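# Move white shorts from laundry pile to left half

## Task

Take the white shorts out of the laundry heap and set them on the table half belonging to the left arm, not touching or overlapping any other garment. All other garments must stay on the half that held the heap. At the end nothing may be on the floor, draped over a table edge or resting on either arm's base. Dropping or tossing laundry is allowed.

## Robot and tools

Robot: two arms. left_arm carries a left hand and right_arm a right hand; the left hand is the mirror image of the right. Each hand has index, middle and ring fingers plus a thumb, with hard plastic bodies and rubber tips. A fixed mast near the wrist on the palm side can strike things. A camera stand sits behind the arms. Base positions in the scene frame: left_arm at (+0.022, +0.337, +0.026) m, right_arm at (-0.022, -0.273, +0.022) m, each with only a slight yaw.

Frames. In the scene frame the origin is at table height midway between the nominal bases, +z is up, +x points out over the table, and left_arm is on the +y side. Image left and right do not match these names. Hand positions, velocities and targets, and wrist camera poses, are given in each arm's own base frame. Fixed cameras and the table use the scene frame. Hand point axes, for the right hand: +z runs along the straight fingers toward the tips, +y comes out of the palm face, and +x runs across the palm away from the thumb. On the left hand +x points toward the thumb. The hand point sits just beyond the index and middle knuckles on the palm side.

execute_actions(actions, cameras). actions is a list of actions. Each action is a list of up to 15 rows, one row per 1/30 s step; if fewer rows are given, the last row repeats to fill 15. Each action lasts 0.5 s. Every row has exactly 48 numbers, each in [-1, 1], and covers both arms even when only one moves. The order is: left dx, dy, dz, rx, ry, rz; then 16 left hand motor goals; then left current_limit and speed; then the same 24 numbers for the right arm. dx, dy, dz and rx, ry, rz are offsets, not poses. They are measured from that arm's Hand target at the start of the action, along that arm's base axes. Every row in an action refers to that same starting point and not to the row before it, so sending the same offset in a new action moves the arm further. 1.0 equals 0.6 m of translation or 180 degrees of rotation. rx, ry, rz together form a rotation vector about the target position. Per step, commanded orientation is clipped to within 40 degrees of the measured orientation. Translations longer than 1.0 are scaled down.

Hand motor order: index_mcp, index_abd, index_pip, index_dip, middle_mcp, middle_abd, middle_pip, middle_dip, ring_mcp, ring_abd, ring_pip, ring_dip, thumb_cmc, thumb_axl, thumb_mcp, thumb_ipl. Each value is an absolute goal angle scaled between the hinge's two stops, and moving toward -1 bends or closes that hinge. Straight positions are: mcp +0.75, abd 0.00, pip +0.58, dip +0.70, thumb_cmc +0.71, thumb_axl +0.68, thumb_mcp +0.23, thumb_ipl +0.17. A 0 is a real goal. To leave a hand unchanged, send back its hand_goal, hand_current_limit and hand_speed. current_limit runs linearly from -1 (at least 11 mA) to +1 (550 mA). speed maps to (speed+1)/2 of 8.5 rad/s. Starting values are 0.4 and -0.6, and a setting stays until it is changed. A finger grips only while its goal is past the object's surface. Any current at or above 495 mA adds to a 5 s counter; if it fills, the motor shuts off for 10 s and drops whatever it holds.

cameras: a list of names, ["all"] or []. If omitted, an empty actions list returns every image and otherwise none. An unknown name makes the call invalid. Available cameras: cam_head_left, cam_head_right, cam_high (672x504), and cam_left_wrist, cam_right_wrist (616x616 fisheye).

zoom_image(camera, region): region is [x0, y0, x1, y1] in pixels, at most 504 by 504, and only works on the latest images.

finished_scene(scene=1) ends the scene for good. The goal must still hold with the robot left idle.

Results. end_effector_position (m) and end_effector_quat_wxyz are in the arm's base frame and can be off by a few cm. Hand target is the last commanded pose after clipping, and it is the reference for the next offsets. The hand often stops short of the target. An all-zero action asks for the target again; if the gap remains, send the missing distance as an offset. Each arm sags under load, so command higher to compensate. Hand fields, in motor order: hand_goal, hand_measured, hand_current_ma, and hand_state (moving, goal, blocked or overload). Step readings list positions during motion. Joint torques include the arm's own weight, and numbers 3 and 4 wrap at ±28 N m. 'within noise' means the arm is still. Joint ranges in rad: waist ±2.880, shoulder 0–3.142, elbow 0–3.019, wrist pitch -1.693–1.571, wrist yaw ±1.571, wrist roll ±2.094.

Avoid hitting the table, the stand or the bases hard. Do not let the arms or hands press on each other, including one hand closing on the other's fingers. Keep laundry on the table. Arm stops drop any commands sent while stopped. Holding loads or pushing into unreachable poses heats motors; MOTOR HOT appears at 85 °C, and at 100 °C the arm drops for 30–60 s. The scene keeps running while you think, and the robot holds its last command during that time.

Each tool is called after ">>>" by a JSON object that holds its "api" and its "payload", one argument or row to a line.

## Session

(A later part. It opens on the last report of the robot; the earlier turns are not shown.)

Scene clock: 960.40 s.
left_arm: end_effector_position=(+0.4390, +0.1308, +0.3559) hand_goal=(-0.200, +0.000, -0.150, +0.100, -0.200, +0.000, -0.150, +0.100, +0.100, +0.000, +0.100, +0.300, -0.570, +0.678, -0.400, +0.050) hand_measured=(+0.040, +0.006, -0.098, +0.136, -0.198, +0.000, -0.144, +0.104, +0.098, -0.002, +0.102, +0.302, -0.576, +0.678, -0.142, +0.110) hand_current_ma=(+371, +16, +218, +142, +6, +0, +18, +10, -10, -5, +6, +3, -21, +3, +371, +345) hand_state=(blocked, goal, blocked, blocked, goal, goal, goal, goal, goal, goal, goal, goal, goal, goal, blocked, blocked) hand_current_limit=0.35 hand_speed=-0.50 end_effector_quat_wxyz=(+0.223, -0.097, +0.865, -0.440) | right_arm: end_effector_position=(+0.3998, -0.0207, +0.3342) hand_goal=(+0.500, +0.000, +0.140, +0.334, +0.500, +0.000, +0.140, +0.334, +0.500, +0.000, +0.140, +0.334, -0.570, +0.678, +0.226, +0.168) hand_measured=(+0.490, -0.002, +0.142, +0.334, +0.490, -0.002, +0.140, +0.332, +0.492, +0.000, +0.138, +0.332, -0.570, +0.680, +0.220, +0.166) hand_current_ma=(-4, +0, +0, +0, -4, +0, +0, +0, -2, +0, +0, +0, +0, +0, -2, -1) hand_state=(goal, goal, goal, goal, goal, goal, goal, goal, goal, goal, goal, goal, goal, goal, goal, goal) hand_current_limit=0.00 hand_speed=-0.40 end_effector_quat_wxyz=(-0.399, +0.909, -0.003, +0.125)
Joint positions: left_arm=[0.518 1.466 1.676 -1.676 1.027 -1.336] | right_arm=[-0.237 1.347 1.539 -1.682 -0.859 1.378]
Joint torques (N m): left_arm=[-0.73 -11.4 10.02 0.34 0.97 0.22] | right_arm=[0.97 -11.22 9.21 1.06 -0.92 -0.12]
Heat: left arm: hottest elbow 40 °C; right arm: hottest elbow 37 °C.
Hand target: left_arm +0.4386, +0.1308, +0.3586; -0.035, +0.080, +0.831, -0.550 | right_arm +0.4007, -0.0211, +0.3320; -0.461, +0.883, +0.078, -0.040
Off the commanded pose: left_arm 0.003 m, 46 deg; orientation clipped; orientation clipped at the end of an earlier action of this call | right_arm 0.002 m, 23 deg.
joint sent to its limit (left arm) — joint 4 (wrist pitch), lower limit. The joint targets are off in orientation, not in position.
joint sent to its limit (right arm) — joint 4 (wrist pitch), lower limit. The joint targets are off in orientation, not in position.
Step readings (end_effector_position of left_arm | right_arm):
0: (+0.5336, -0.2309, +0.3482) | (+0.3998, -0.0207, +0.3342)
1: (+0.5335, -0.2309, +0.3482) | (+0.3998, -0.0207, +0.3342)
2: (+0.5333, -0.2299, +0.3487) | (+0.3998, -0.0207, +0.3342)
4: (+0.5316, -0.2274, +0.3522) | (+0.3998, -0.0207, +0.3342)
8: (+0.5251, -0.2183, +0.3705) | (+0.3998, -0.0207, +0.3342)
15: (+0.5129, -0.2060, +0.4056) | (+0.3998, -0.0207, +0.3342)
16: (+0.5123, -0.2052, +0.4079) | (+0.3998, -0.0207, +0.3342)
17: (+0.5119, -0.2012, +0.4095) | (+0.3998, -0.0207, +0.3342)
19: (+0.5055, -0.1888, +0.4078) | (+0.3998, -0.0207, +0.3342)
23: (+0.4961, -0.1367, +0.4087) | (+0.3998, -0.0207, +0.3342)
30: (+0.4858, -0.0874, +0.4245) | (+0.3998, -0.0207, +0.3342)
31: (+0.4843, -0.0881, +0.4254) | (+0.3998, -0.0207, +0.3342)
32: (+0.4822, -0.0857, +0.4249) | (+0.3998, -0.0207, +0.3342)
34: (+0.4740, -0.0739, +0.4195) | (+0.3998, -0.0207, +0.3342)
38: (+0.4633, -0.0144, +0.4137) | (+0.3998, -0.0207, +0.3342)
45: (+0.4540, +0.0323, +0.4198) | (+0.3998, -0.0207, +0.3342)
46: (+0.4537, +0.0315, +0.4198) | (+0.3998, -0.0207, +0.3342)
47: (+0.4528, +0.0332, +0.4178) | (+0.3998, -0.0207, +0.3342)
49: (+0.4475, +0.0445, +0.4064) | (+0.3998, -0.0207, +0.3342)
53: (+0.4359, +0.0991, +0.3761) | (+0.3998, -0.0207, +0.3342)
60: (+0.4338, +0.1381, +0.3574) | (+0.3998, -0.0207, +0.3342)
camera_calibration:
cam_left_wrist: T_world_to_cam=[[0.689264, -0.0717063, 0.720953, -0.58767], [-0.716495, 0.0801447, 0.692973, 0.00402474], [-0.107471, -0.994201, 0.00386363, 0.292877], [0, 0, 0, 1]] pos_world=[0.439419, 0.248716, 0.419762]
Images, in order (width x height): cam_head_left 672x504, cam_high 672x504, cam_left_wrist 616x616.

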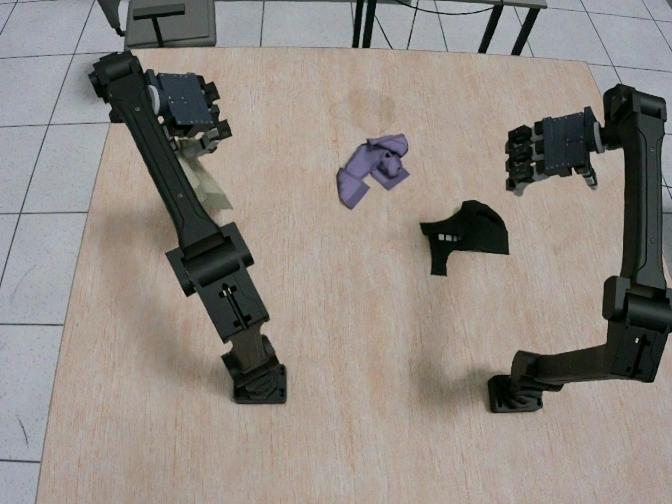

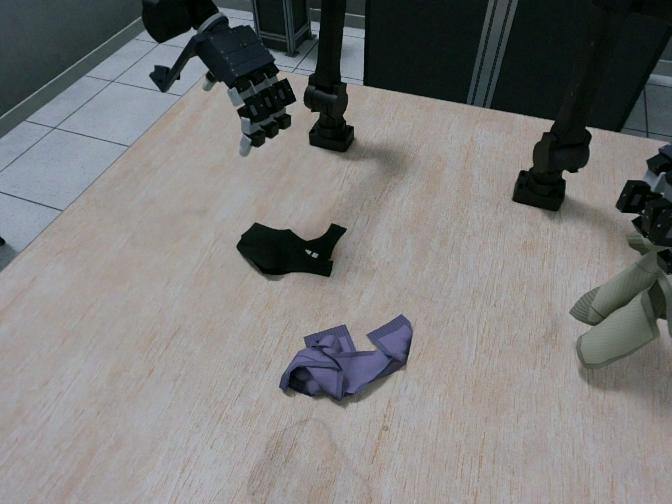

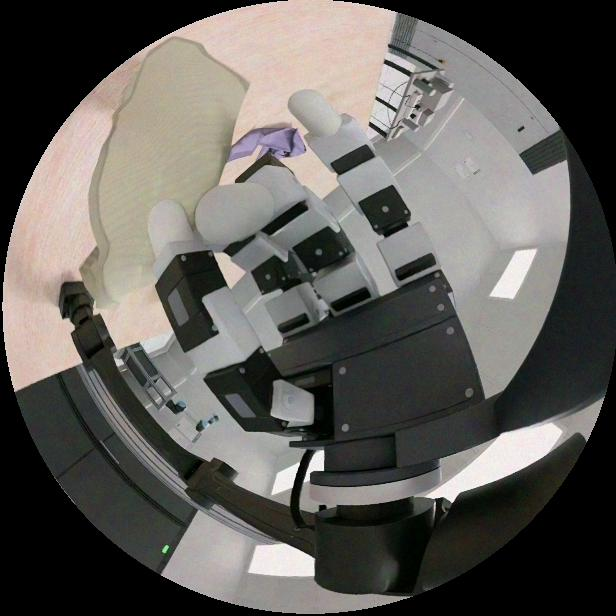

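>>> {"api": "execute_actions", "payload": {
  "actions": [
    [[0,0,-0.1,0,0,0,-0.2,0,-0.15,0.1,-0.2,0,-0.15,0.1,0.1,0,0.1,0.3,-0.571,0.678,-0.4,0.05,0.35,-0.5,0.08,0.12,0,0,0,0,0.548,0,0.139,0.333,0.548,0,0.139,0.333,0.548,0,0.139,0.333,-0.571,0.678,0.225,0.168,0.2,-0.4]],
    [[0,0,-0.12,0,0,0,-0.2,0,-0.15,0.1,-0.2,0,-0.15,0.1,0.1,0,0.1,0.3,-0.571,0.678,-0.4,0.05,0.35,-0.5,0.1,0.16,0,0,0,0,0.548,0,0.139,0.333,0.548,0,0.139,0.333,0.548,0,0.139,0.333,-0.571,0.678,0.225,0.168,0.2,-0.4]],
    [[0,0,-0.1,0,0,0,-0.2,0,-0.15,0.1,-0.2,0,-0.15,0.1,0.1,0,0.1,0.3,-0.571,0.678,-0.4,0.05,0.35,-0.5,0.08,0.16,-0.06,0,0,0,0.548,0,0.139,0.333,0.548,0,0.139,0.333,0.548,0,0.139,0.333,-0.571,0.678,0.225,0.168,0.2,-0.4]],
    [[0,0,0,0,0,0,0.5,0,0.139,0.333,0.5,0,0.139,0.333,0.5,0,0.139,0.333,-0.571,0.678,0.225,0.168,0.35,-0.3,0.046,0.147,-0.1,0,0,0,0.548,0,0.139,0.333,0.548,0,0.139,0.333,0.548,0,0.139,0.333,-0.571,0.678,0.225,0.168,0.2,-0.4]]
  ],
  "cameras": ["all"]
}}

>>> {"api": "zoom_image", "payload": {
  "camera": "cam_high",
  "region": [220, 150, 500, 430]
}}

Scene clock: 997.97 s.
left_arm: end_effector_position=(+0.4393, +0.1335, +0.1666) hand_goal=(+0.500, +0.000, +0.140, +0.334, +0.500, +0.000, +0.140, +0.334, +0.500, +0.000, +0.140, +0.334, -0.570, +0.678, +0.226, +0.168) hand_measured=(+0.488, +0.004, +0.138, +0.332, +0.488, +0.000, +0.138, +0.332, +0.488, -0.002, +0.138, +0.332, -0.572, +0.678, +0.218, +0.166) hand_current_ma=(-47, +11, -6, -8, -42, +0, -6, -7, -49, -4, -6, -8, -5, +0, -34, -7) hand_state=(goal, goal, goal, goal, goal, goal, goal, goal, goal, goal, goal, goal, goal, goal, goal, goal) hand_current_limit=0.35 hand_speed=-0.30 end_effector_quat_wxyz=(+0.095, +0.000, +0.893, -0.440) | right_arm: end_effector_position=(+0.5694, +0.3304, +0.2224) hand_goal=(+0.548, +0.000, +0.140, +0.334, +0.548, +0.000, +0.140, +0.334, +0.548, +0.000, +0.140, +0.334, -0.570, +0.678, +0.226, +0.168) hand_measured=(+0.536, -0.002, +0.142, +0.334, +0.538, -0.002, +0.140, +0.332, +0.538, +0.000, +0.138, +0.332, -0.570, +0.680, +0.222, +0.166) hand_current_ma=(-6, +0, +0, +0, -5, +0, +0, +0, -4, +0, +0, +0, +0, +0, -2, -1) hand_state=(goal, goal, goal, goal, goal, goal, goal, goal, goal, goal, goal, goal, goal, goal, goal, goal) hand_current_limit=0.20 hand_speed=-0.40 end_effector_quat_wxyz=(-0.457, +0.884, +0.075, -0.060)
Joint positions: left_arm=[0.478 1.683 1.448 -1.676 0.887 -0.931] | right_arm=[0.379 2.079 2.169 -1.435 -0.94 1.895]
Joint torques (N m): left_arm=[-0.73 -13.1 8.53 -0.51 0.89 0.17] | right_arm=[0.09 -22.3 13.24 1.69 -1.02 0.1]
Heat: left arm: hottest elbow 37 °C; right arm: hottest elbow 37 °C.
Hand target: left_arm +0.4387, +0.1307, +0.1668; -0.035, +0.081, +0.831, -0.550 | right_arm +0.5843, +0.3312, +0.2359; -0.461, +0.883, +0.079, -0.041
Off the commanded pose: left_arm 0.003 m, 23 deg | right_arm 0.020 m, 2 deg.
joint sent to its limit (left arm) — joint 4 (wrist pitch), lower limit. The joint targets are off in orientation, not in position.
Step readings (end_effector_position of left_arm | right_arm):
0: (+0.4391, +0.1309, +0.3559) | (+0.3998, -0.0207, +0.3342)
1: (+0.4391, +0.1310, +0.3559) | (+0.3998, -0.0203, +0.3341)
2: (+0.4391, +0.1313, +0.3543) | (+0.4004, -0.0184, +0.3334)
4: (+0.4374, +0.1312, +0.3459) | (+0.4068, -0.0043, +0.3325)
8: (+0.4332, +0.1316, +0.3192) | (+0.4268, +0.0389, +0.3241)
15: (+0.4377, +0.1344, +0.3004) | (+0.4362, +0.0568, +0.3071)
16: (+0.4380, +0.1342, +0.3001) | (+0.4368, +0.0567, +0.3083)
17: (+0.4382, +0.1336, +0.2984) | (+0.4394, +0.0591, +0.3110)
19: (+0.4361, +0.1321, +0.2890) | (+0.4557, +0.0719, +0.3225)
23: (+0.4323, +0.1313, +0.2553) | (+0.4838, +0.1212, +0.3316)
30: (+0.4372, +0.1341, +0.2244) | (+0.4939, +0.1561, +0.3107)
31: (+0.4375, +0.1344, +0.2243) | (+0.4950, +0.1555, +0.3095)
32: (+0.4380, +0.1342, +0.2237) | (+0.4973, +0.1568, +0.3097)
34: (+0.4381, +0.1338, +0.2192) | (+0.5123, +0.1657, +0.3124)
38: (+0.4362, +0.1336, +0.1954) | (+0.5356, +0.2066, +0.3048)
45: (+0.4375, +0.1349, +0.1670) | (+0.5401, +0.2518, +0.2740)
46: (+0.4376, +0.1349, +0.1669) | (+0.5412, +0.2521, +0.2722)
47: (+0.4378, +0.1348, +0.1668) | (+0.5437, +0.2539, +0.2707)
49: (+0.4380, +0.1351, +0.1668) | (+0.5568, +0.2616, +0.2670)
53: (+0.4386, +0.1344, +0.1667) | (+0.5718, +0.2917, +0.2504)
60: (+0.4392, +0.1334, +0.1666) | (+0.5633, +0.3328, +0.2172)
camera_calibration:
cam_left_wrist: T_world_to_cam=[[0.735172, -0.306298, 0.604735, -0.420719], [-0.558346, 0.23228, 0.796427, 0.0282459], [-0.384411, -0.923162, -0.000254559, 0.409109], [0, 0, 0, 1]] pos_world=[0.482338, 0.242247, 0.232032]
cam_right_wrist: T_world_to_cam=[[-0.704653, -0.561632, -0.433628, 0.705841], [-0.311245, -0.304538, 0.900213, 0.0313955], [-0.637644, 0.769303, 0.0397891, 0.225979], [0, 0, 0, 1]] pos_world=[0.65124, 0.232137, 0.268819]

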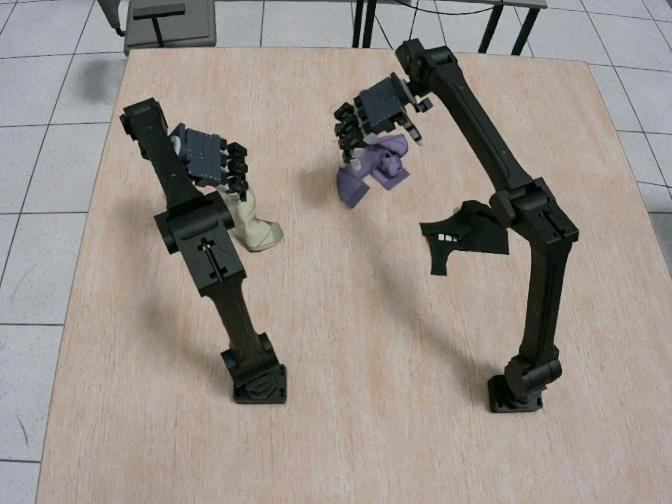

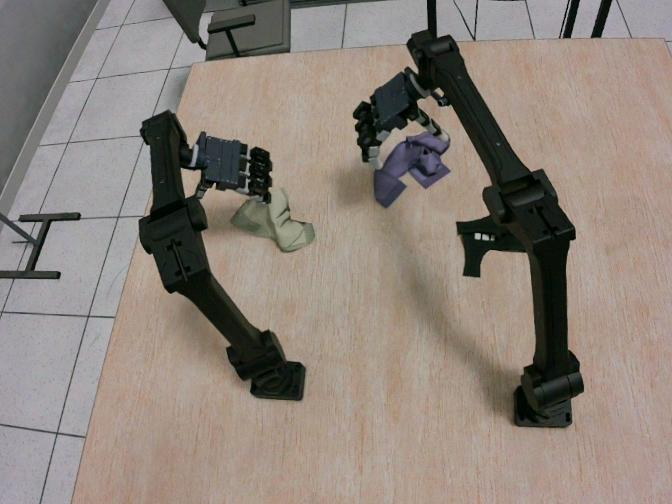

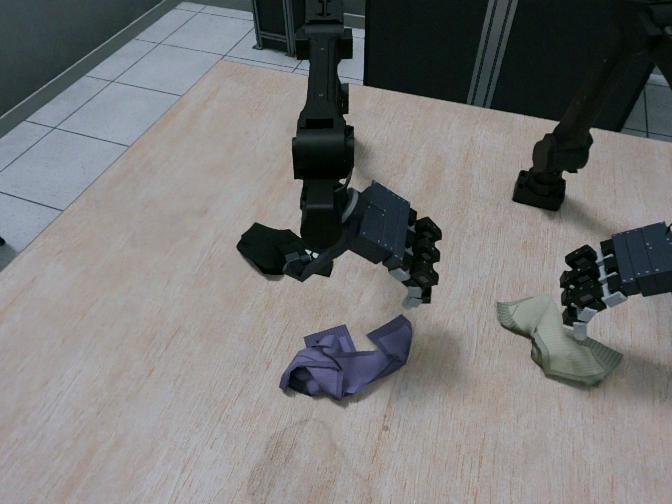

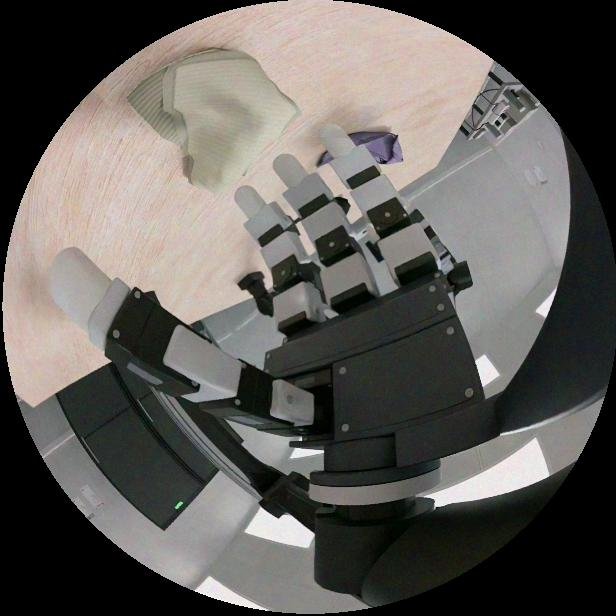

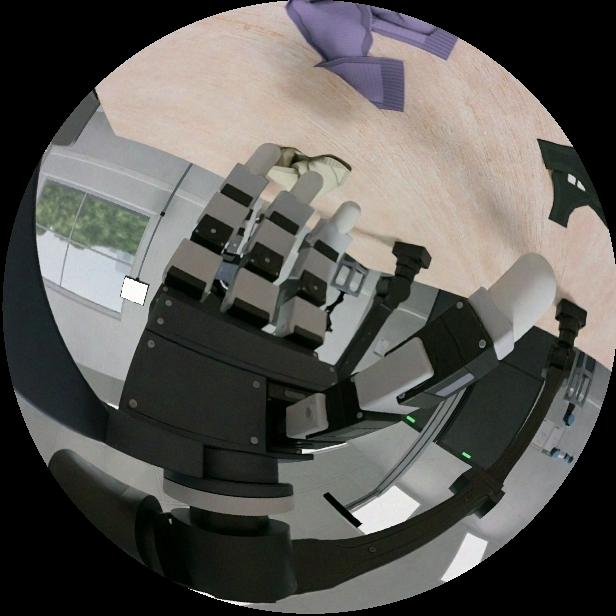

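Scaled by 1.800 from the camera's 672x504 image, which has a finer 960x720 frame.

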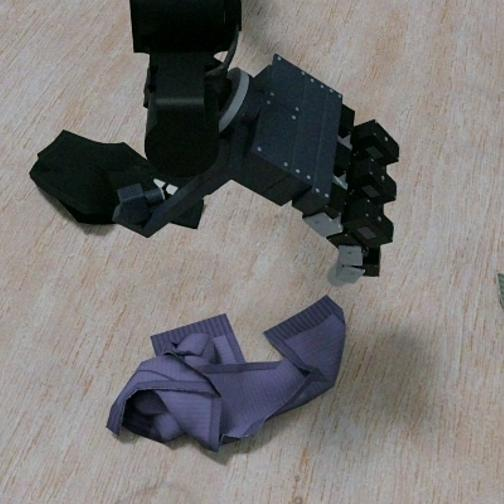

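>>> {"api": "execute_actions", "payload": {
  "actions": [
    [[0,0,0.1,0,0,0,0.5,0,0.139,0.333,0.5,0,0.139,0.333,0.5,0,0.139,0.333,-0.571,0.678,0.225,0.168,0.2,-0.3,0.033,0.07,-0.1,0,0,0,0.548,0,0.139,0.333,0.548,0,0.139,0.333,0.548,0,0.139,0.333,-0.571,0.678,0.225,0.168,0.2,-0.4]],
    [[-0.05,0.05,0.1,0,0,0,0.5,0,0.139,0.333,0.5,0,0.139,0.333,0.5,0,0.139,0.333,-0.571,0.678,0.225,0.168,0.2,-0.3,0,0,-0.13,0,0,0,0.548,0,0.139,0.333,0.548,0,0.139,0.333,0.548,0,0.139,0.333,-0.571,0.678,0.225,0.168,0.2,-0.4]],
    [[0,0,0,0,0,0,0.5,0,0.139,0.333,0.5,0,0.139,0.333,0.5,0,0.139,0.333,-0.571,0.678,0.225,0.168,0,-0.3,0,0,-0.065,0,0,0,0.548,0,0.139,0.333,0.548,0,0.139,0.333,0.548,0,0.139,0.333,-0.571,0.678,0.225,0.168,0.1,-0.4]]
  ],
  "cameras": ["cam_high", "cam_right_wrist", "cam_head_left"]
}}

>>> {"api": "zoom_image", "payload": {
  "camera": "cam_high",
  "region": [220, 150, 500, 430]
}}

Scene clock: 1029.17 s.
left_arm: end_effector_position=(+0.4018, +0.1541, +0.2767) hand_goal=(+0.500, +0.000, +0.140, +0.334, +0.500, +0.000, +0.140, +0.334, +0.500, +0.000, +0.140, +0.334, -0.570, +0.678, +0.226, +0.168) hand_measured=(+0.488, +0.004, +0.138, +0.332, +0.490, +0.000, +0.138, +0.332, +0.488, -0.002, +0.138, +0.332, -0.570, +0.678, +0.218, +0.166) hand_current_ma=(-42, +11, -6, -8, -39, +0, -6, -7, -45, -4, -6, -8, +1, +0, -32, -7) hand_state=(goal, goal, goal, goal, goal, goal, goal, goal, goal, goal, goal, goal, goal, goal, goal, goal) hand_current_limit=0.00 hand_speed=-0.30 end_effector_quat_wxyz=(+0.183, -0.044, +0.904, -0.384) | right_arm: end_effector_position=(+0.6027, +0.3715, +0.0711) hand_goal=(+0.548, +0.000, +0.140, +0.334, +0.548, +0.000, +0.140, +0.334, +0.548, +0.000, +0.140, +0.334, -0.570, +0.678, +0.226, +0.168) hand_measured=(+0.536, -0.002, +0.142, +0.334, +0.538, -0.002, +0.140, +0.332, +0.538, +0.000, +0.138, +0.332, -0.570, +0.680, +0.222, +0.166) hand_current_ma=(-6, +0, +0, +0, -5, +0, +0, +0, -4, +0, +0, +0, +0, +0, -2, -1) hand_state=(goal, goal, goal, goal, goal, goal, goal, goal, goal, goal, goal, goal, goal, goal, goal, goal) hand_current_limit=0.10 hand_speed=-0.40 end_effector_quat_wxyz=(-0.463, +0.882, +0.083, -0.036)
Joint positions: left_arm=[0.551 1.439 1.474 -1.677 0.877 -1.083] | right_arm=[0.416 2.21 1.989 -1.013 -0.924 1.967]
Joint torques (N m): left_arm=[-0.21 -9.05 12.83 0.01 1.1 -0.09] | right_arm=[1.55 -22.83 9.72 2.1 -0.97 0.08]
Heat: left arm: hottest elbow 37 °C; right arm: hottest elbow 43 °C.
Hand target: left_arm +0.4087, +0.1607, +0.2868; -0.035, +0.081, +0.831, -0.550 | right_arm +0.6041, +0.3731, +0.0591; -0.461, +0.883, +0.078, -0.040
Off the commanded pose: left_arm 0.014 m, 36 deg | right_arm 0.012 m, 1 deg.
joint sent to its limit (left arm) — joint 4 (wrist pitch), lower limit. The joint targets are off in orientation, not in position.
Step readings (end_effector_position of left_arm | right_arm):
0: (+0.4393, +0.1335, +0.1666) | (+0.5694, +0.3304, +0.2224)
1: (+0.4393, +0.1335, +0.1666) | (+0.5697, +0.3305, +0.2224)
2: (+0.4391, +0.1334, +0.1674) | (+0.5721, +0.3314, +0.2220)
4: (+0.4376, +0.1328, +0.1722) | (+0.5817, +0.3365, +0.2189)
8: (+0.4332, +0.1303, +0.1935) | (+0.5934, +0.3489, +0.2007)
15: (+0.4298, +0.1277, +0.2164) | (+0.5917, +0.3642, +0.1635)
16: (+0.4296, +0.1275, +0.2164) | (+0.5914, +0.3655, +0.1613)
17: (+0.4285, +0.1288, +0.2166) | (+0.5933, +0.3669, +0.1589)
19: (+0.4244, +0.1325, +0.2209) | (+0.5995, +0.3701, +0.1513)
23: (+0.4111, +0.1454, +0.2450) | (+0.5997, +0.3701, +0.1257)
30: (+0.4017, +0.1548, +0.2777) | (+0.6003, +0.3703, +0.1043)
31: (+0.4018, +0.1547, +0.2781) | (+0.6009, +0.3706, +0.1042)
32: (+0.4018, +0.1547, +0.2778) | (+0.6021, +0.3711, +0.1033)
34: (+0.4019, +0.1546, +0.2771) | (+0.6053, +0.3725, +0.0990)
38: (+0.4019, +0.1544, +0.2767) | (+0.6027, +0.3714, +0.0840)
45: (+0.4018, +0.1542, +0.2767) | (+0.6023, +0.3712, +0.0711)
camera_calibration:
cam_right_wrist: T_world_to_cam=[[-0.687187, -0.547873, -0.477084, 0.674252], [-0.35724, -0.316982, 0.87858, 0.224284], [-0.632577, 0.774182, 0.0221039, 0.218115], [0, 0, 0, 1]] pos_world=[0.681435, 0.271638, 0.119802]
Images, in order (width x height): cam_head_left 672x504, cam_high 672x504, cam_right_wrist 616x616.

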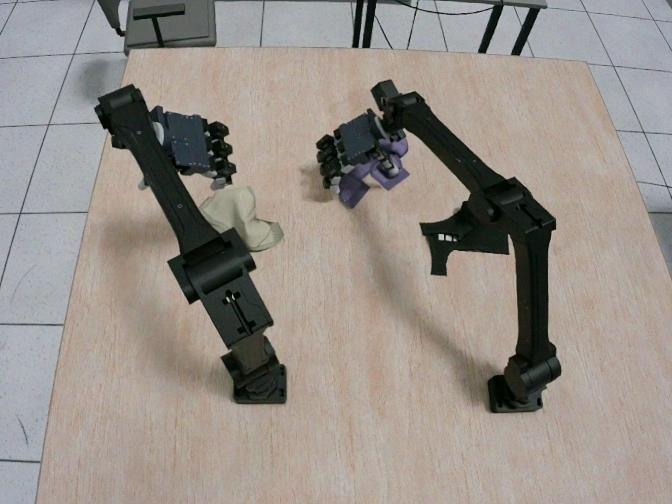

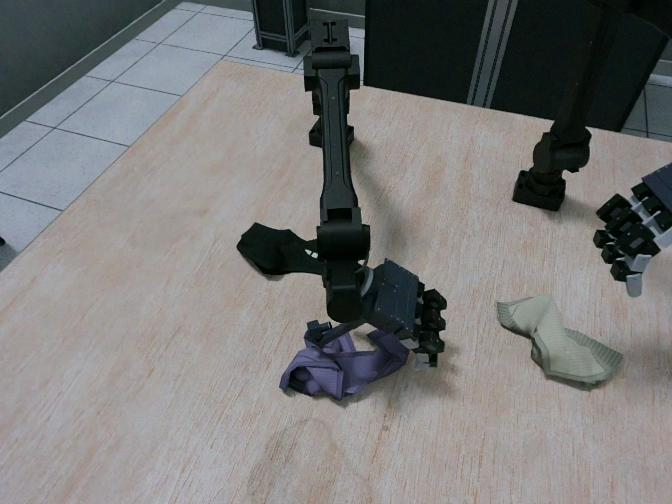

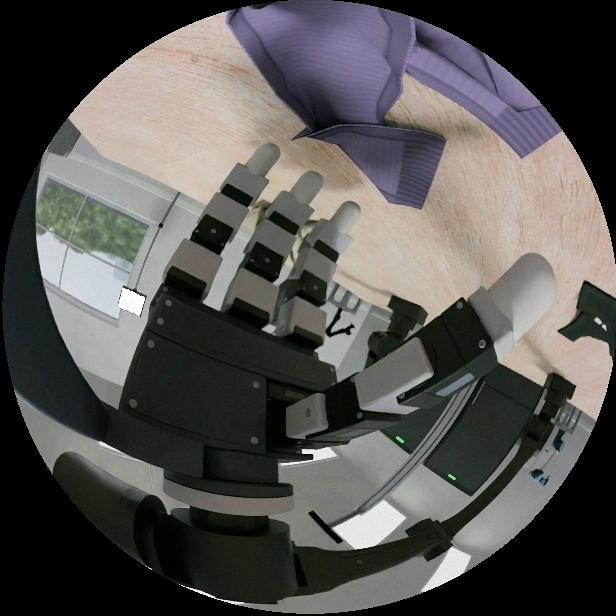

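Scaled by 1.800 from the camera's 672x504 image, which has a finer 960x720 frame.

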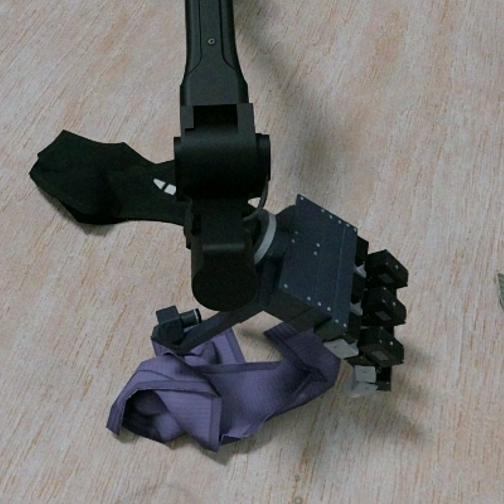

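>>> {"api": "execute_actions", "payload": {
  "actions": [
    [[0,0,0,0,0,0,0.5,0,0.139,0.333,0.5,0,0.139,0.333,0.5,0,0.139,0.333,-0.571,0.678,0.225,0.168,0,-0.3,0,0,-0.06,0,0,0,0.548,0,0.139,0.333,0.548,0,0.139,0.333,0.548,0,0.139,0.333,-0.571,0.678,0.225,0.168,0.1,-0.5]],
    [[0,0,0,0,0,0,0.5,0,0.139,0.333,0.5,0,0.139,0.333,0.5,0,0.139,0.333,-0.571,0.678,0.225,0.168,0,-0.3,0,0,-0.01,0,0,0,0.1,0,0.139,0.333,0.1,0,0.139,0.333,0.1,0,0.139,0.333,-0.571,0.678,0.1,0.168,0.3,-0.5]],
    [[0,0,0,0,0,0,0.5,0,0.139,0.333,0.5,0,0.139,0.333,0.5,0,0.139,0.333,-0.571,0.678,0.225,0.168,0,-0.3,0,0,-0.035,0,0,0,-0.15,0,0.139,0.333,-0.15,0,0.139,0.333,-0.15,0,0.139,0.333,-0.571,0.678,-0.05,0.168,0.3,-0.5]],
    [[0,0,0,0,0,0,0.5,0,0.139,0.333,0.5,0,0.139,0.333,0.5,0,0.139,0.333,-0.571,0.678,0.225,0.168,0,-0.3,0,0,-0.02,0,0,0,-0.35,0,0.1,0.25,-0.35,0,0.1,0.25,-0.35,0,0.1,0.25,-0.571,0.678,-0.2,0.1,0.3,-0.5]]
  ],
  "cameras": ["cam_high", "cam_right_wrist", "cam_head_left"]
}}

>>> {"api": "zoom_image", "payload": {
  "camera": "cam_high",
  "region": [220, 150, 500, 430]
}}

Scene clock: 1044.47 s.
left_arm: end_effector_position=(+0.4018, +0.1539, +0.2768) hand_goal=(+0.500, +0.000, +0.140, +0.334, +0.500, +0.000, +0.140, +0.334, +0.500, +0.000, +0.140, +0.334, -0.570, +0.678, +0.226, +0.168) hand_measured=(+0.488, +0.004, +0.138, +0.332, +0.490, +0.000, +0.138, +0.332, +0.488, -0.002, +0.138, +0.332, -0.570, +0.678, +0.218, +0.166) hand_current_ma=(-42, +11, -6, -8, -39, +0, -6, -7, -45, -4, -6, -8, +1, +0, -32, -7) hand_state=(goal, goal, goal, goal, goal, goal, goal, goal, goal, goal, goal, goal, goal, goal, goal, goal) hand_current_limit=0.00 hand_speed=-0.30 end_effector_quat_wxyz=(+0.183, -0.044, +0.904, -0.385) | right_arm: end_effector_position=(+0.6044, +0.3807, +0.0161) hand_goal=(-0.350, +0.000, +0.100, +0.250, -0.350, +0.000, +0.100, +0.250, -0.350, +0.000, +0.100, +0.250, -0.570, +0.678, -0.200, +0.100) hand_measured=(-0.180, -0.002, +0.132, +0.278, -0.340, -0.002, +0.106, +0.254, -0.340, +0.002, +0.106, +0.254, -0.570, +0.680, -0.084, +0.136) hand_current_ma=(+358, +0, +29, +24, +4, +0, +2, +1, +4, +0, +2, +1, +0, +0, +357, +59) hand_state=(blocked, goal, blocked, blocked, goal, goal, goal, goal, goal, goal, goal, goal, goal, goal, blocked, blocked) hand_current_limit=0.30 hand_speed=-0.50 end_effector_quat_wxyz=(-0.469, +0.878, +0.090, -0.029)
Joint positions: left_arm=[0.551 1.439 1.474 -1.677 0.878 -1.084] | right_arm=[0.426 2.257 1.919 -0.865 -0.928 1.978]
Joint torques (N m): left_arm=[0.03 -9.23 12.93 0.03 1.12 -0.07] | right_arm=[-0.09 -21.42 8.46 2.14 -0.6 -0.04]
Heat: left arm: hottest elbow 37 °C; right arm: hottest elbow 42 °C.
Hand target: left_arm +0.4087, +0.1607, +0.2868; -0.035, +0.081, +0.831, -0.550 | right_arm +0.6044, +0.3731, -0.0160; -0.461, +0.883, +0.079, -0.040
Off the commanded pose: left_arm 0.014 m, 36 deg | right_arm 0.033 m, 2 deg.
joint sent to its limit (left arm) — joint 4 (wrist pitch), lower limit. The joint targets are off in orientation, not in position.
Step readings (end_effector_position of left_arm | right_arm):
0: (+0.4017, +0.1541, +0.2767) | (+0.6027, +0.3715, +0.0711)
1: (+0.4017, +0.1541, +0.2767) | (+0.6029, +0.3716, +0.0712)
2: (+0.4017, +0.1541, +0.2767) | (+0.6036, +0.3719, +0.0703)
4: (+0.4018, +0.1540, +0.2768) | (+0.6058, +0.3728, +0.0666)
8: (+0.4017, +0.1540, +0.2768) | (+0.6047, +0.3723, +0.0532)
15: (+0.4017, +0.1540, +0.2768) | (+0.6032, +0.3725, +0.0398)
16: (+0.4017, +0.1540, +0.2768) | (+0.6033, +0.3725, +0.0398)
17: (+0.4017, +0.1540, +0.2768) | (+0.6034, +0.3729, +0.0400)
19: (+0.4017, +0.1540, +0.2768) | (+0.6038, +0.3756, +0.0408)
23: (+0.4018, +0.1539, +0.2768) | (+0.6024, +0.3827, +0.0415)
30: (+0.4018, +0.1539, +0.2768) | (+0.6030, +0.3813, +0.0386)
31: (+0.4018, +0.1539, +0.2768) | (+0.6031, +0.3811, +0.0386)
32: (+0.4018, +0.1539, +0.2768) | (+0.6032, +0.3811, +0.0382)
34: (+0.4018, +0.1539, +0.2768) | (+0.6036, +0.3812, +0.0354)
38: (+0.4018, +0.1539, +0.2768) | (+0.6023, +0.3797, +0.0245)
45: (+0.4018, +0.1539, +0.2768) | (+0.6026, +0.3801, +0.0208)
46: (+0.4018, +0.1539, +0.2768) | (+0.6026, +0.3801, +0.0209)
47: (+0.4018, +0.1539, +0.2768) | (+0.6030, +0.3803, +0.0205)
49: (+0.4018, +0.1539, +0.2768) | (+0.6037, +0.3806, +0.0181)
53: (+0.4018, +0.1539, +0.2768) | (+0.6040, +0.3807, +0.0160)
60: (+0.4018, +0.1539, +0.2768) | (+0.6043, +0.3807, +0.0161)
camera_calibration:
cam_right_wrist: T_world_to_cam=[[-0.675833, -0.543865, -0.497454, 0.646101], [-0.371372, -0.331717, 0.867206, 0.290457], [-0.636657, 0.770827, 0.0222092, 0.216921], [0, 0, 0, 1]] pos_world=[0.682628, 0.280533, 0.0647015]
Images, in order (width x height): cam_head_left 672x504, cam_high 672x504, cam_right_wrist 616x616.

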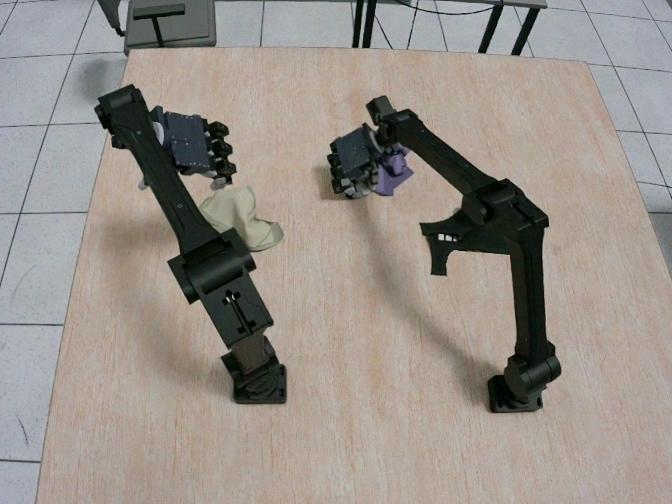

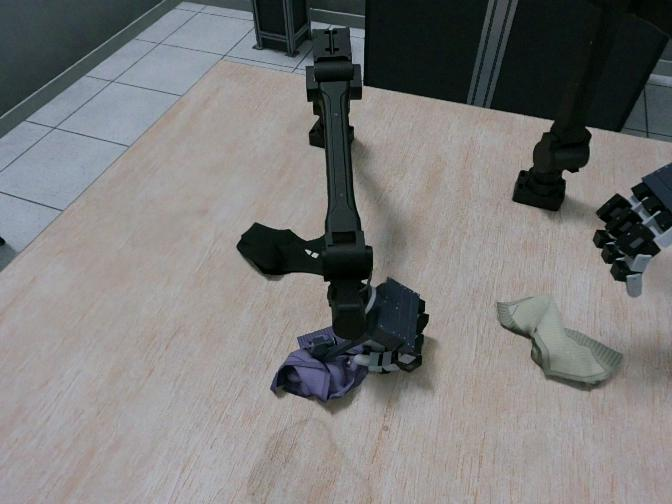

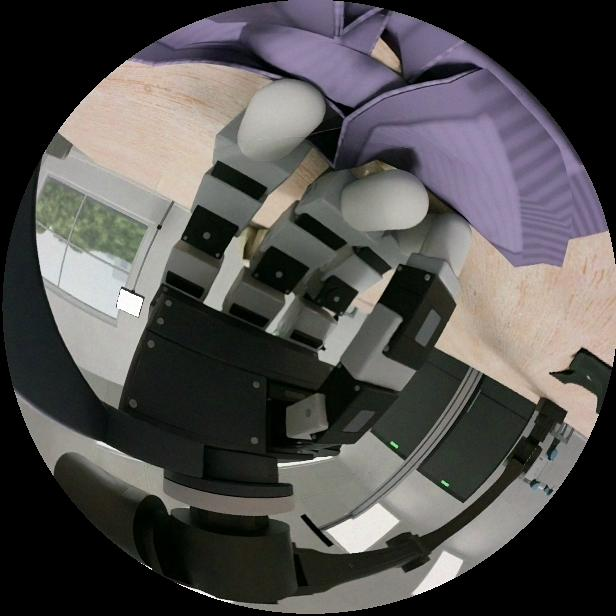

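Scaled by 1.800 from the camera's 672x504 image, which has a finer 960x720 frame.

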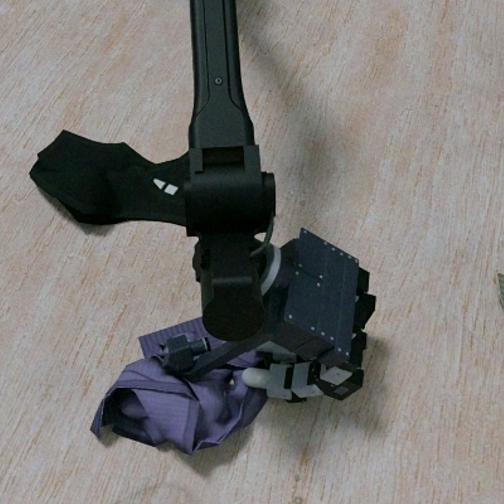

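>>> {"api": "execute_actions", "payload": {
  "actions": [
    [[0,0,0,0,0,0,0.5,0,0.139,0.333,0.5,0,0.139,0.333,0.5,0,0.139,0.333,-0.571,0.678,0.225,0.168,0,-0.3,0,-0.1,0.01,0,0,0,-0.35,0,0.1,0.25,-0.35,0,0.1,0.25,-0.35,0,0.1,0.25,-0.571,0.678,-0.2,0.1,0.3,-0.5]],
    [[0,0,0,0,0,0,0.5,0,0.139,0.333,0.5,0,0.139,0.333,0.5,0,0.139,0.333,-0.571,0.678,0.225,0.168,0,-0.3,0,-0.15,0,0,0,0,-0.35,0,0.1,0.25,-0.35,0,0.1,0.25,-0.35,0,0.1,0.25,-0.571,0.678,-0.2,0.1,0.3,-0.5]]
  ],
  "cameras": ["cam_high", "cam_right_wrist", "cam_head_left"]
}}

>>> {"api": "zoom_image", "payload": {
  "camera": "cam_high",
  "region": [200, 180, 450, 430]
}}

Scene clock: 1057.87 s.
left_arm: end_effector_position=(+0.4018, +0.1539, +0.2768) hand_goal=(+0.500, +0.000, +0.140, +0.334, +0.500, +0.000, +0.140, +0.334, +0.500, +0.000, +0.140, +0.334, -0.570, +0.678, +0.226, +0.168) hand_measured=(+0.488, +0.004, +0.138, +0.332, +0.490, +0.000, +0.138, +0.332, +0.488, -0.002, +0.138, +0.332, -0.570, +0.678, +0.218, +0.166) hand_current_ma=(-42, +11, -6, -8, -39, +0, -6, -7, -45, -4, -6, -8, +1, +0, -32, -7) hand_state=(goal, goal, goal, goal, goal, goal, goal, goal, goal, goal, goal, goal, goal, goal, goal, goal) hand_current_limit=0.00 hand_speed=-0.30 end_effector_quat_wxyz=(+0.183, -0.044, +0.904, -0.385) | right_arm: end_effector_position=(+0.6039, +0.2273, +0.0115) hand_goal=(-0.350, +0.000, +0.100, +0.250, -0.350, +0.000, +0.100, +0.250, -0.350, +0.000, +0.100, +0.250, -0.570, +0.678, -0.200, +0.100) hand_measured=(-0.180, -0.006, +0.136, +0.270, -0.344, -0.002, +0.104, +0.252, -0.350, +0.002, +0.100, +0.252, -0.572, +0.680, -0.084, +0.136) hand_current_ma=(+357, -1, +35, +12, +1, +0, +1, +0, +0, +0, +0, +0, +0, +0, +358, +59) hand_state=(blocked, goal, blocked, goal, goal, goal, goal, goal, goal, goal, goal, goal, goal, goal, blocked, blocked) hand_current_limit=0.30 hand_speed=-0.50 end_effector_quat_wxyz=(-0.471, +0.879, +0.069, -0.034)
Joint positions: left_arm=[0.551 1.439 1.474 -1.677 0.878 -1.084] | right_arm=[0.208 2.187 1.789 -1.089 -0.982 1.666]
Joint torques (N m): left_arm=[0.09 -9.35 12.93 0.01 1.09 -0.07] | right_arm=[0.91 -20.6 8.75 0.92 -0.11 -0.3]
Heat: left arm: hottest elbow 37 °C; right arm: hottest elbow 40 °C.
Hand target: left_arm +0.4087, +0.1607, +0.2868; -0.035, +0.081, +0.831, -0.550 | right_arm +0.6041, +0.2231, -0.0099; -0.461, +0.883, +0.078, -0.040
Off the commanded pose: left_arm 0.014 m, 36 deg | right_arm 0.022 m, 2 deg.
joint sent to its limit (left arm) — joint 4 (wrist pitch), lower limit. The joint targets are off in orientation, not in position.
Step readings (end_effector_position of left_arm | right_arm):
0: (+0.4018, +0.1539, +0.2768) | (+0.6043, +0.3807, +0.0161)
1: (+0.4018, +0.1539, +0.2768) | (+0.6041, +0.3804, +0.0157)
2: (+0.4018, +0.1539, +0.2768) | (+0.6037, +0.3793, +0.0147)
4: (+0.4018, +0.1539, +0.2768) | (+0.6013, +0.3745, +0.0141)
8: (+0.4018, +0.1539, +0.2768) | (+0.5986, +0.3570, +0.0139)
15: (+0.4018, +0.1539, +0.2768) | (+0.6019, +0.3373, +0.0132)
16: (+0.4018, +0.1539, +0.2768) | (+0.6017, +0.3364, +0.0132)
17: (+0.4018, +0.1539, +0.2768) | (+0.6001, +0.3347, +0.0131)
19: (+0.4018, +0.1539, +0.2768) | (+0.5948, +0.3255, +0.0138)
23: (+0.4018, +0.1539, +0.2768) | (+0.5915, +0.2861, +0.0126)
30: (+0.4018, +0.1539, +0.2768) | (+0.6040, +0.2313, +0.0114)
camera_calibration:
cam_right_wrist: T_world_to_cam=[[-0.706491, -0.521629, -0.478304, 0.573244], [-0.355867, -0.322344, 0.877185, 0.231753], [-0.611743, 0.789935, 0.0421028, 0.315311], [0, 0, 0, 1]] pos_world=[0.680354, 0.12465, 0.0576192]
Images, in order (width x height): cam_head_left 672x504, cam_high 672x504, cam_right_wrist 616x616.

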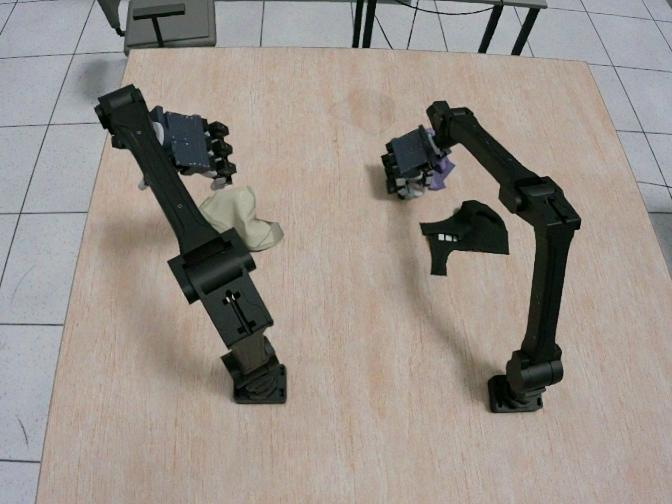

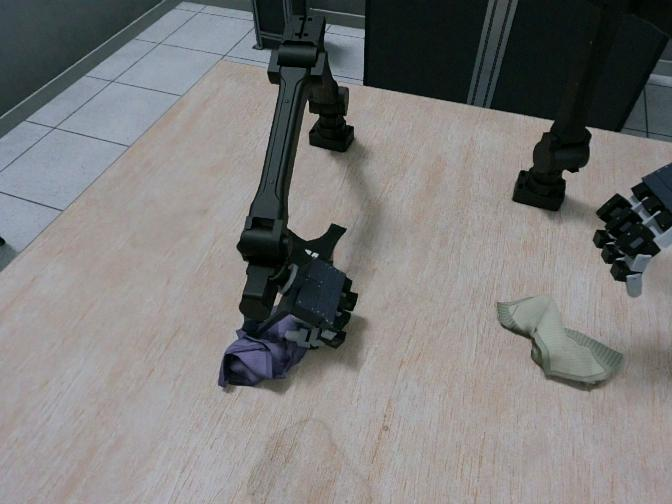

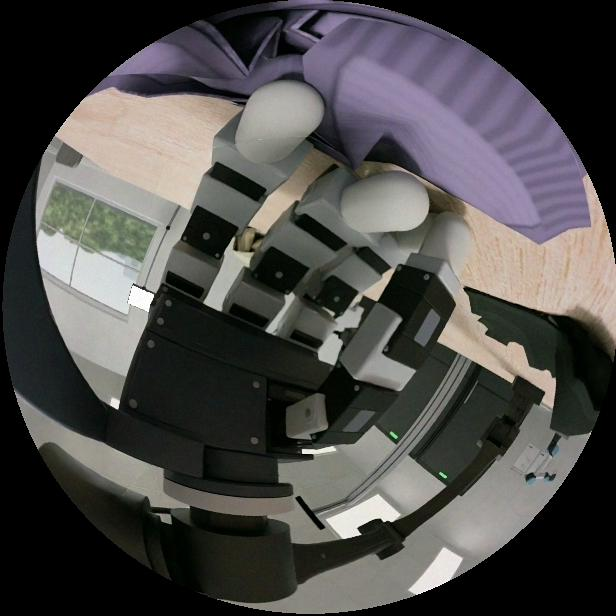

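Scaled by 2.016 from the camera's 672x504 image, which has a finer 960x720 frame.

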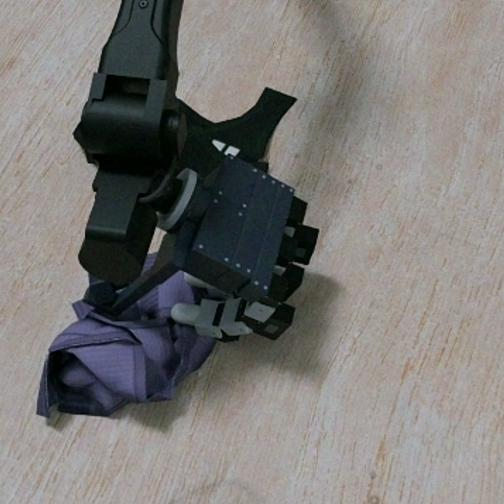

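>>> {"api": "execute_actions", "payload": {
  "actions": [
    [[0,0,0,0,0,0,0.5,0,0.139,0.333,0.5,0,0.139,0.333,0.5,0,0.139,0.333,-0.571,0.678,0.225,0.168,0,-0.3,0,-0.08,0.01,0,0,0,-0.35,0,0.1,0.25,-0.35,0,0.1,0.25,-0.35,0,0.1,0.25,-0.571,0.678,-0.2,0.1,0.3,-0.5]],
    [[0,0,0,0,0,0,0.5,0,0.139,0.333,0.5,0,0.139,0.333,0.5,0,0.139,0.333,-0.571,0.678,0.225,0.168,0,-0.3,0,0.02,0.08,0,0,0,0,0,0.139,0.25,0,0,0.139,0.25,0,0,0.139,0.25,-0.571,0.678,0.225,0.168,0.3,-0.3]],
    [[0,0,0,0,0,0,0.5,0,0.139,0.333,0.5,0,0.139,0.333,0.5,0,0.139,0.333,-0.571,0.678,0.225,0.168,0,-0.3,-0.05,0.02,0.2,0,0,0,0.5,0,0.139,0.333,0.5,0,0.139,0.333,0.5,0,0.139,0.333,-0.571,0.678,0.225,0.168,0.1,-0.3]],
    [[0,0,0,0,0,0,0.5,0,0.139,0.333,0.5,0,0.139,0.333,0.5,0,0.139,0.333,-0.571,0.678,0.225,0.168,0,-0.3,-0.2,0,0.2,0,0,0,0.5,0,0.139,0.333,0.5,0,0.139,0.333,0.5,0,0.139,0.333,-0.571,0.678,0.225,0.168,0.1,-0.3]]
  ],
  "cameras": ["cam_high", "cam_right_wrist", "cam_head_left", "cam_head_right", "cam_left_wrist"]
}}

Scene clock: 1077.83 s.
left_arm: end_effector_position=(+0.4018, +0.1539, +0.2768) hand_goal=(+0.500, +0.000, +0.140, +0.334, +0.500, +0.000, +0.140, +0.334, +0.500, +0.000, +0.140, +0.334, -0.570, +0.678, +0.226, +0.168) hand_measured=(+0.488, +0.004, +0.138, +0.332, +0.490, +0.000, +0.138, +0.332, +0.488, -0.002, +0.138, +0.332, -0.570, +0.678, +0.218, +0.166) hand_current_ma=(-42, +11, -6, -8, -39, +0, -6, -7, -45, -4, -6, -8, +1, +0, -32, -7) hand_state=(goal, goal, goal, goal, goal, goal, goal, goal, goal, goal, goal, goal, goal, goal, goal, goal) hand_current_limit=0.00 hand_speed=-0.30 end_effector_quat_wxyz=(+0.183, -0.044, +0.904, -0.385) | right_arm: end_effector_position=(+0.4539, +0.1981, +0.2885) hand_goal=(+0.500, +0.000, +0.140, +0.334, +0.500, +0.000, +0.140, +0.334, +0.500, +0.000, +0.140, +0.334, -0.570, +0.678, +0.226, +0.168) hand_measured=(+0.488, -0.002, +0.138, +0.332, +0.490, +0.000, +0.138, +0.332, +0.490, +0.000, +0.136, +0.332, -0.572, +0.680, +0.220, +0.168) hand_current_ma=(-6, +0, +0, +0, -5, +0, +0, +0, -4, +0, +0, +0, +0, +0, -3, +0) hand_state=(goal, goal, goal, goal, goal, goal, goal, goal, goal, goal, goal, goal, goal, goal, goal, goal) hand_current_limit=0.10 hand_speed=-0.30 end_effector_quat_wxyz=(-0.463, +0.882, +0.085, -0.031)
Joint positions: left_arm=[0.551 1.439 1.474 -1.677 0.878 -1.084] | right_arm=[0.219 1.635 1.707 -1.561 -0.963 1.64]
Joint torques (N m): left_arm=[-0.09 -9.05 12.9 0.01 1.13 -0.08] | right_arm=[1.03 -15.68 9.59 0.66 -1 0.19]
Heat: left arm: hottest elbow 38 °C; right arm: hottest elbow 40 °C.
Hand target: left_arm +0.4087, +0.1607, +0.2868; -0.035, +0.081, +0.831, -0.550 | right_arm +0.4542, +0.1992, +0.2839; -0.461, +0.883, +0.079, -0.040
Off the commanded pose: left_arm 0.014 m, 36 deg | right_arm 0.005 m, 1 deg.
joint sent to its limit (left arm) — joint 4 (wrist pitch), lower limit. The joint targets are off in orientation, not in position.
Step readings (end_effector_position of left_arm | right_arm):
0: (+0.4018, +0.1539, +0.2768) | (+0.6039, +0.2274, +0.0116)
1: (+0.4018, +0.1539, +0.2768) | (+0.6037, +0.2273, +0.0115)
2: (+0.4018, +0.1539, +0.2768) | (+0.6031, +0.2266, +0.0117)
4: (+0.4018, +0.1539, +0.2768) | (+0.6009, +0.2239, +0.0117)
8: (+0.4018, +0.1539, +0.2768) | (+0.5984, +0.2098, +0.0117)
15: (+0.4018, +0.1539, +0.2768) | (+0.6011, +0.1844, +0.0115)
16: (+0.4018, +0.1539, +0.2768) | (+0.6011, +0.1827, +0.0116)
17: (+0.4018, +0.1539, +0.2768) | (+0.6003, +0.1816, +0.0124)
19: (+0.4018, +0.1539, +0.2768) | (+0.5976, +0.1795, +0.0147)
23: (+0.4018, +0.1539, +0.2768) | (+0.5972, +0.1791, +0.0293)
30: (+0.4018, +0.1539, +0.2768) | (+0.5950, +0.1793, +0.0331)
31: (+0.4018, +0.1539, +0.2768) | (+0.5945, +0.1791, +0.0333)
32: (+0.4018, +0.1539, +0.2768) | (+0.5918, +0.1786, +0.0356)
34: (+0.4018, +0.1539, +0.2768) | (+0.5832, +0.1777, +0.0479)
38: (+0.4018, +0.1539, +0.2768) | (+0.5675, +0.1833, +0.0965)
45: (+0.4018, +0.1539, +0.2768) | (+0.5676, +0.1987, +0.1657)
46: (+0.4018, +0.1539, +0.2768) | (+0.5674, +0.1991, +0.1680)
47: (+0.4018, +0.1539, +0.2768) | (+0.5635, +0.1988, +0.1707)
49: (+0.4018, +0.1539, +0.2768) | (+0.5422, +0.1958, +0.1760)
53: (+0.4018, +0.1539, +0.2768) | (+0.4888, +0.1929, +0.2173)
60: (+0.4018, +0.1539, +0.2768) | (+0.4528, +0.1982, +0.2974)
camera_calibration:
cam_left_wrist: T_world_to_cam=[[0.706611, -0.24913, 0.662295, -0.466803], [-0.672993, 0.0525231, 0.737782, 0.0047083], [-0.218589, -0.967045, -0.130549, 0.389775], [0, 0, 0, 1]] pos_world=[0.418218, 0.260388, 0.356572]
cam_right_wrist: T_world_to_cam=[[-0.682926, -0.545961, -0.485323, 0.580738], [-0.367077, -0.317919, 0.874175, -0.0688651], [-0.631559, 0.775148, 0.0167059, 0.25431], [0, 0, 0, 1]] pos_world=[0.531934, 0.098039, 0.337797]

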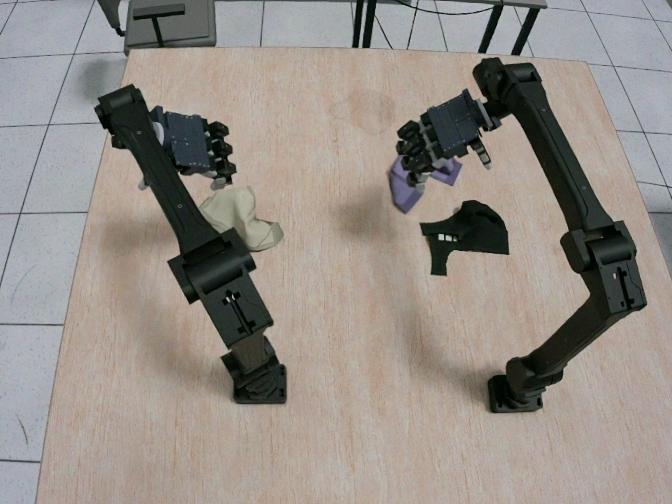

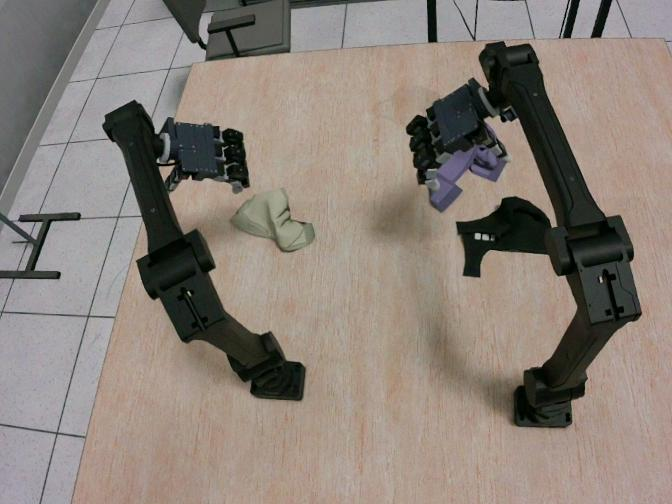

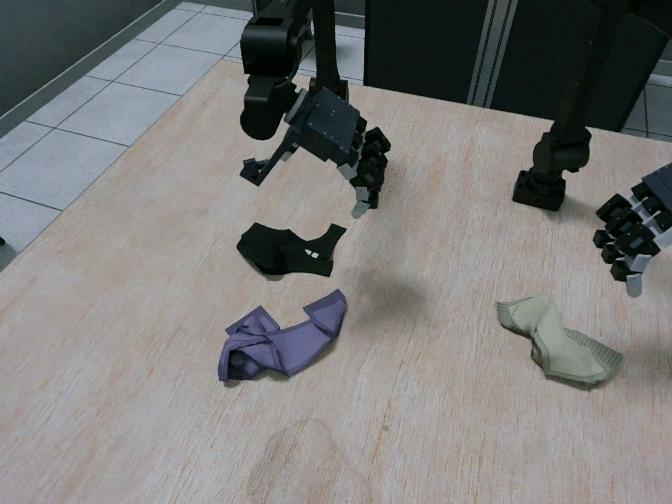

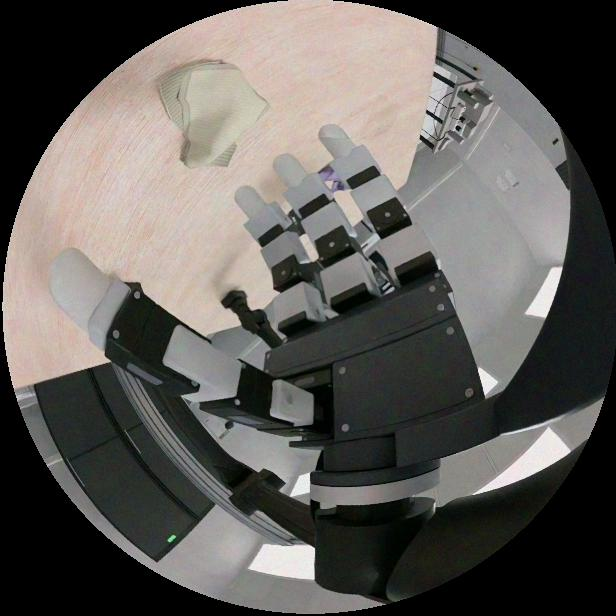

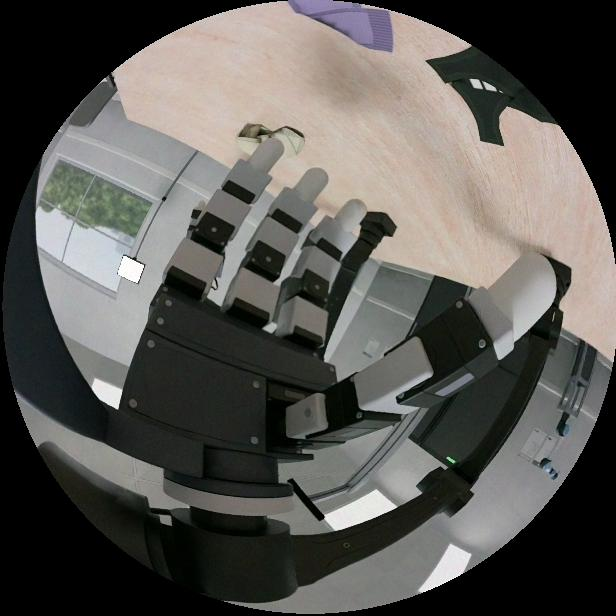

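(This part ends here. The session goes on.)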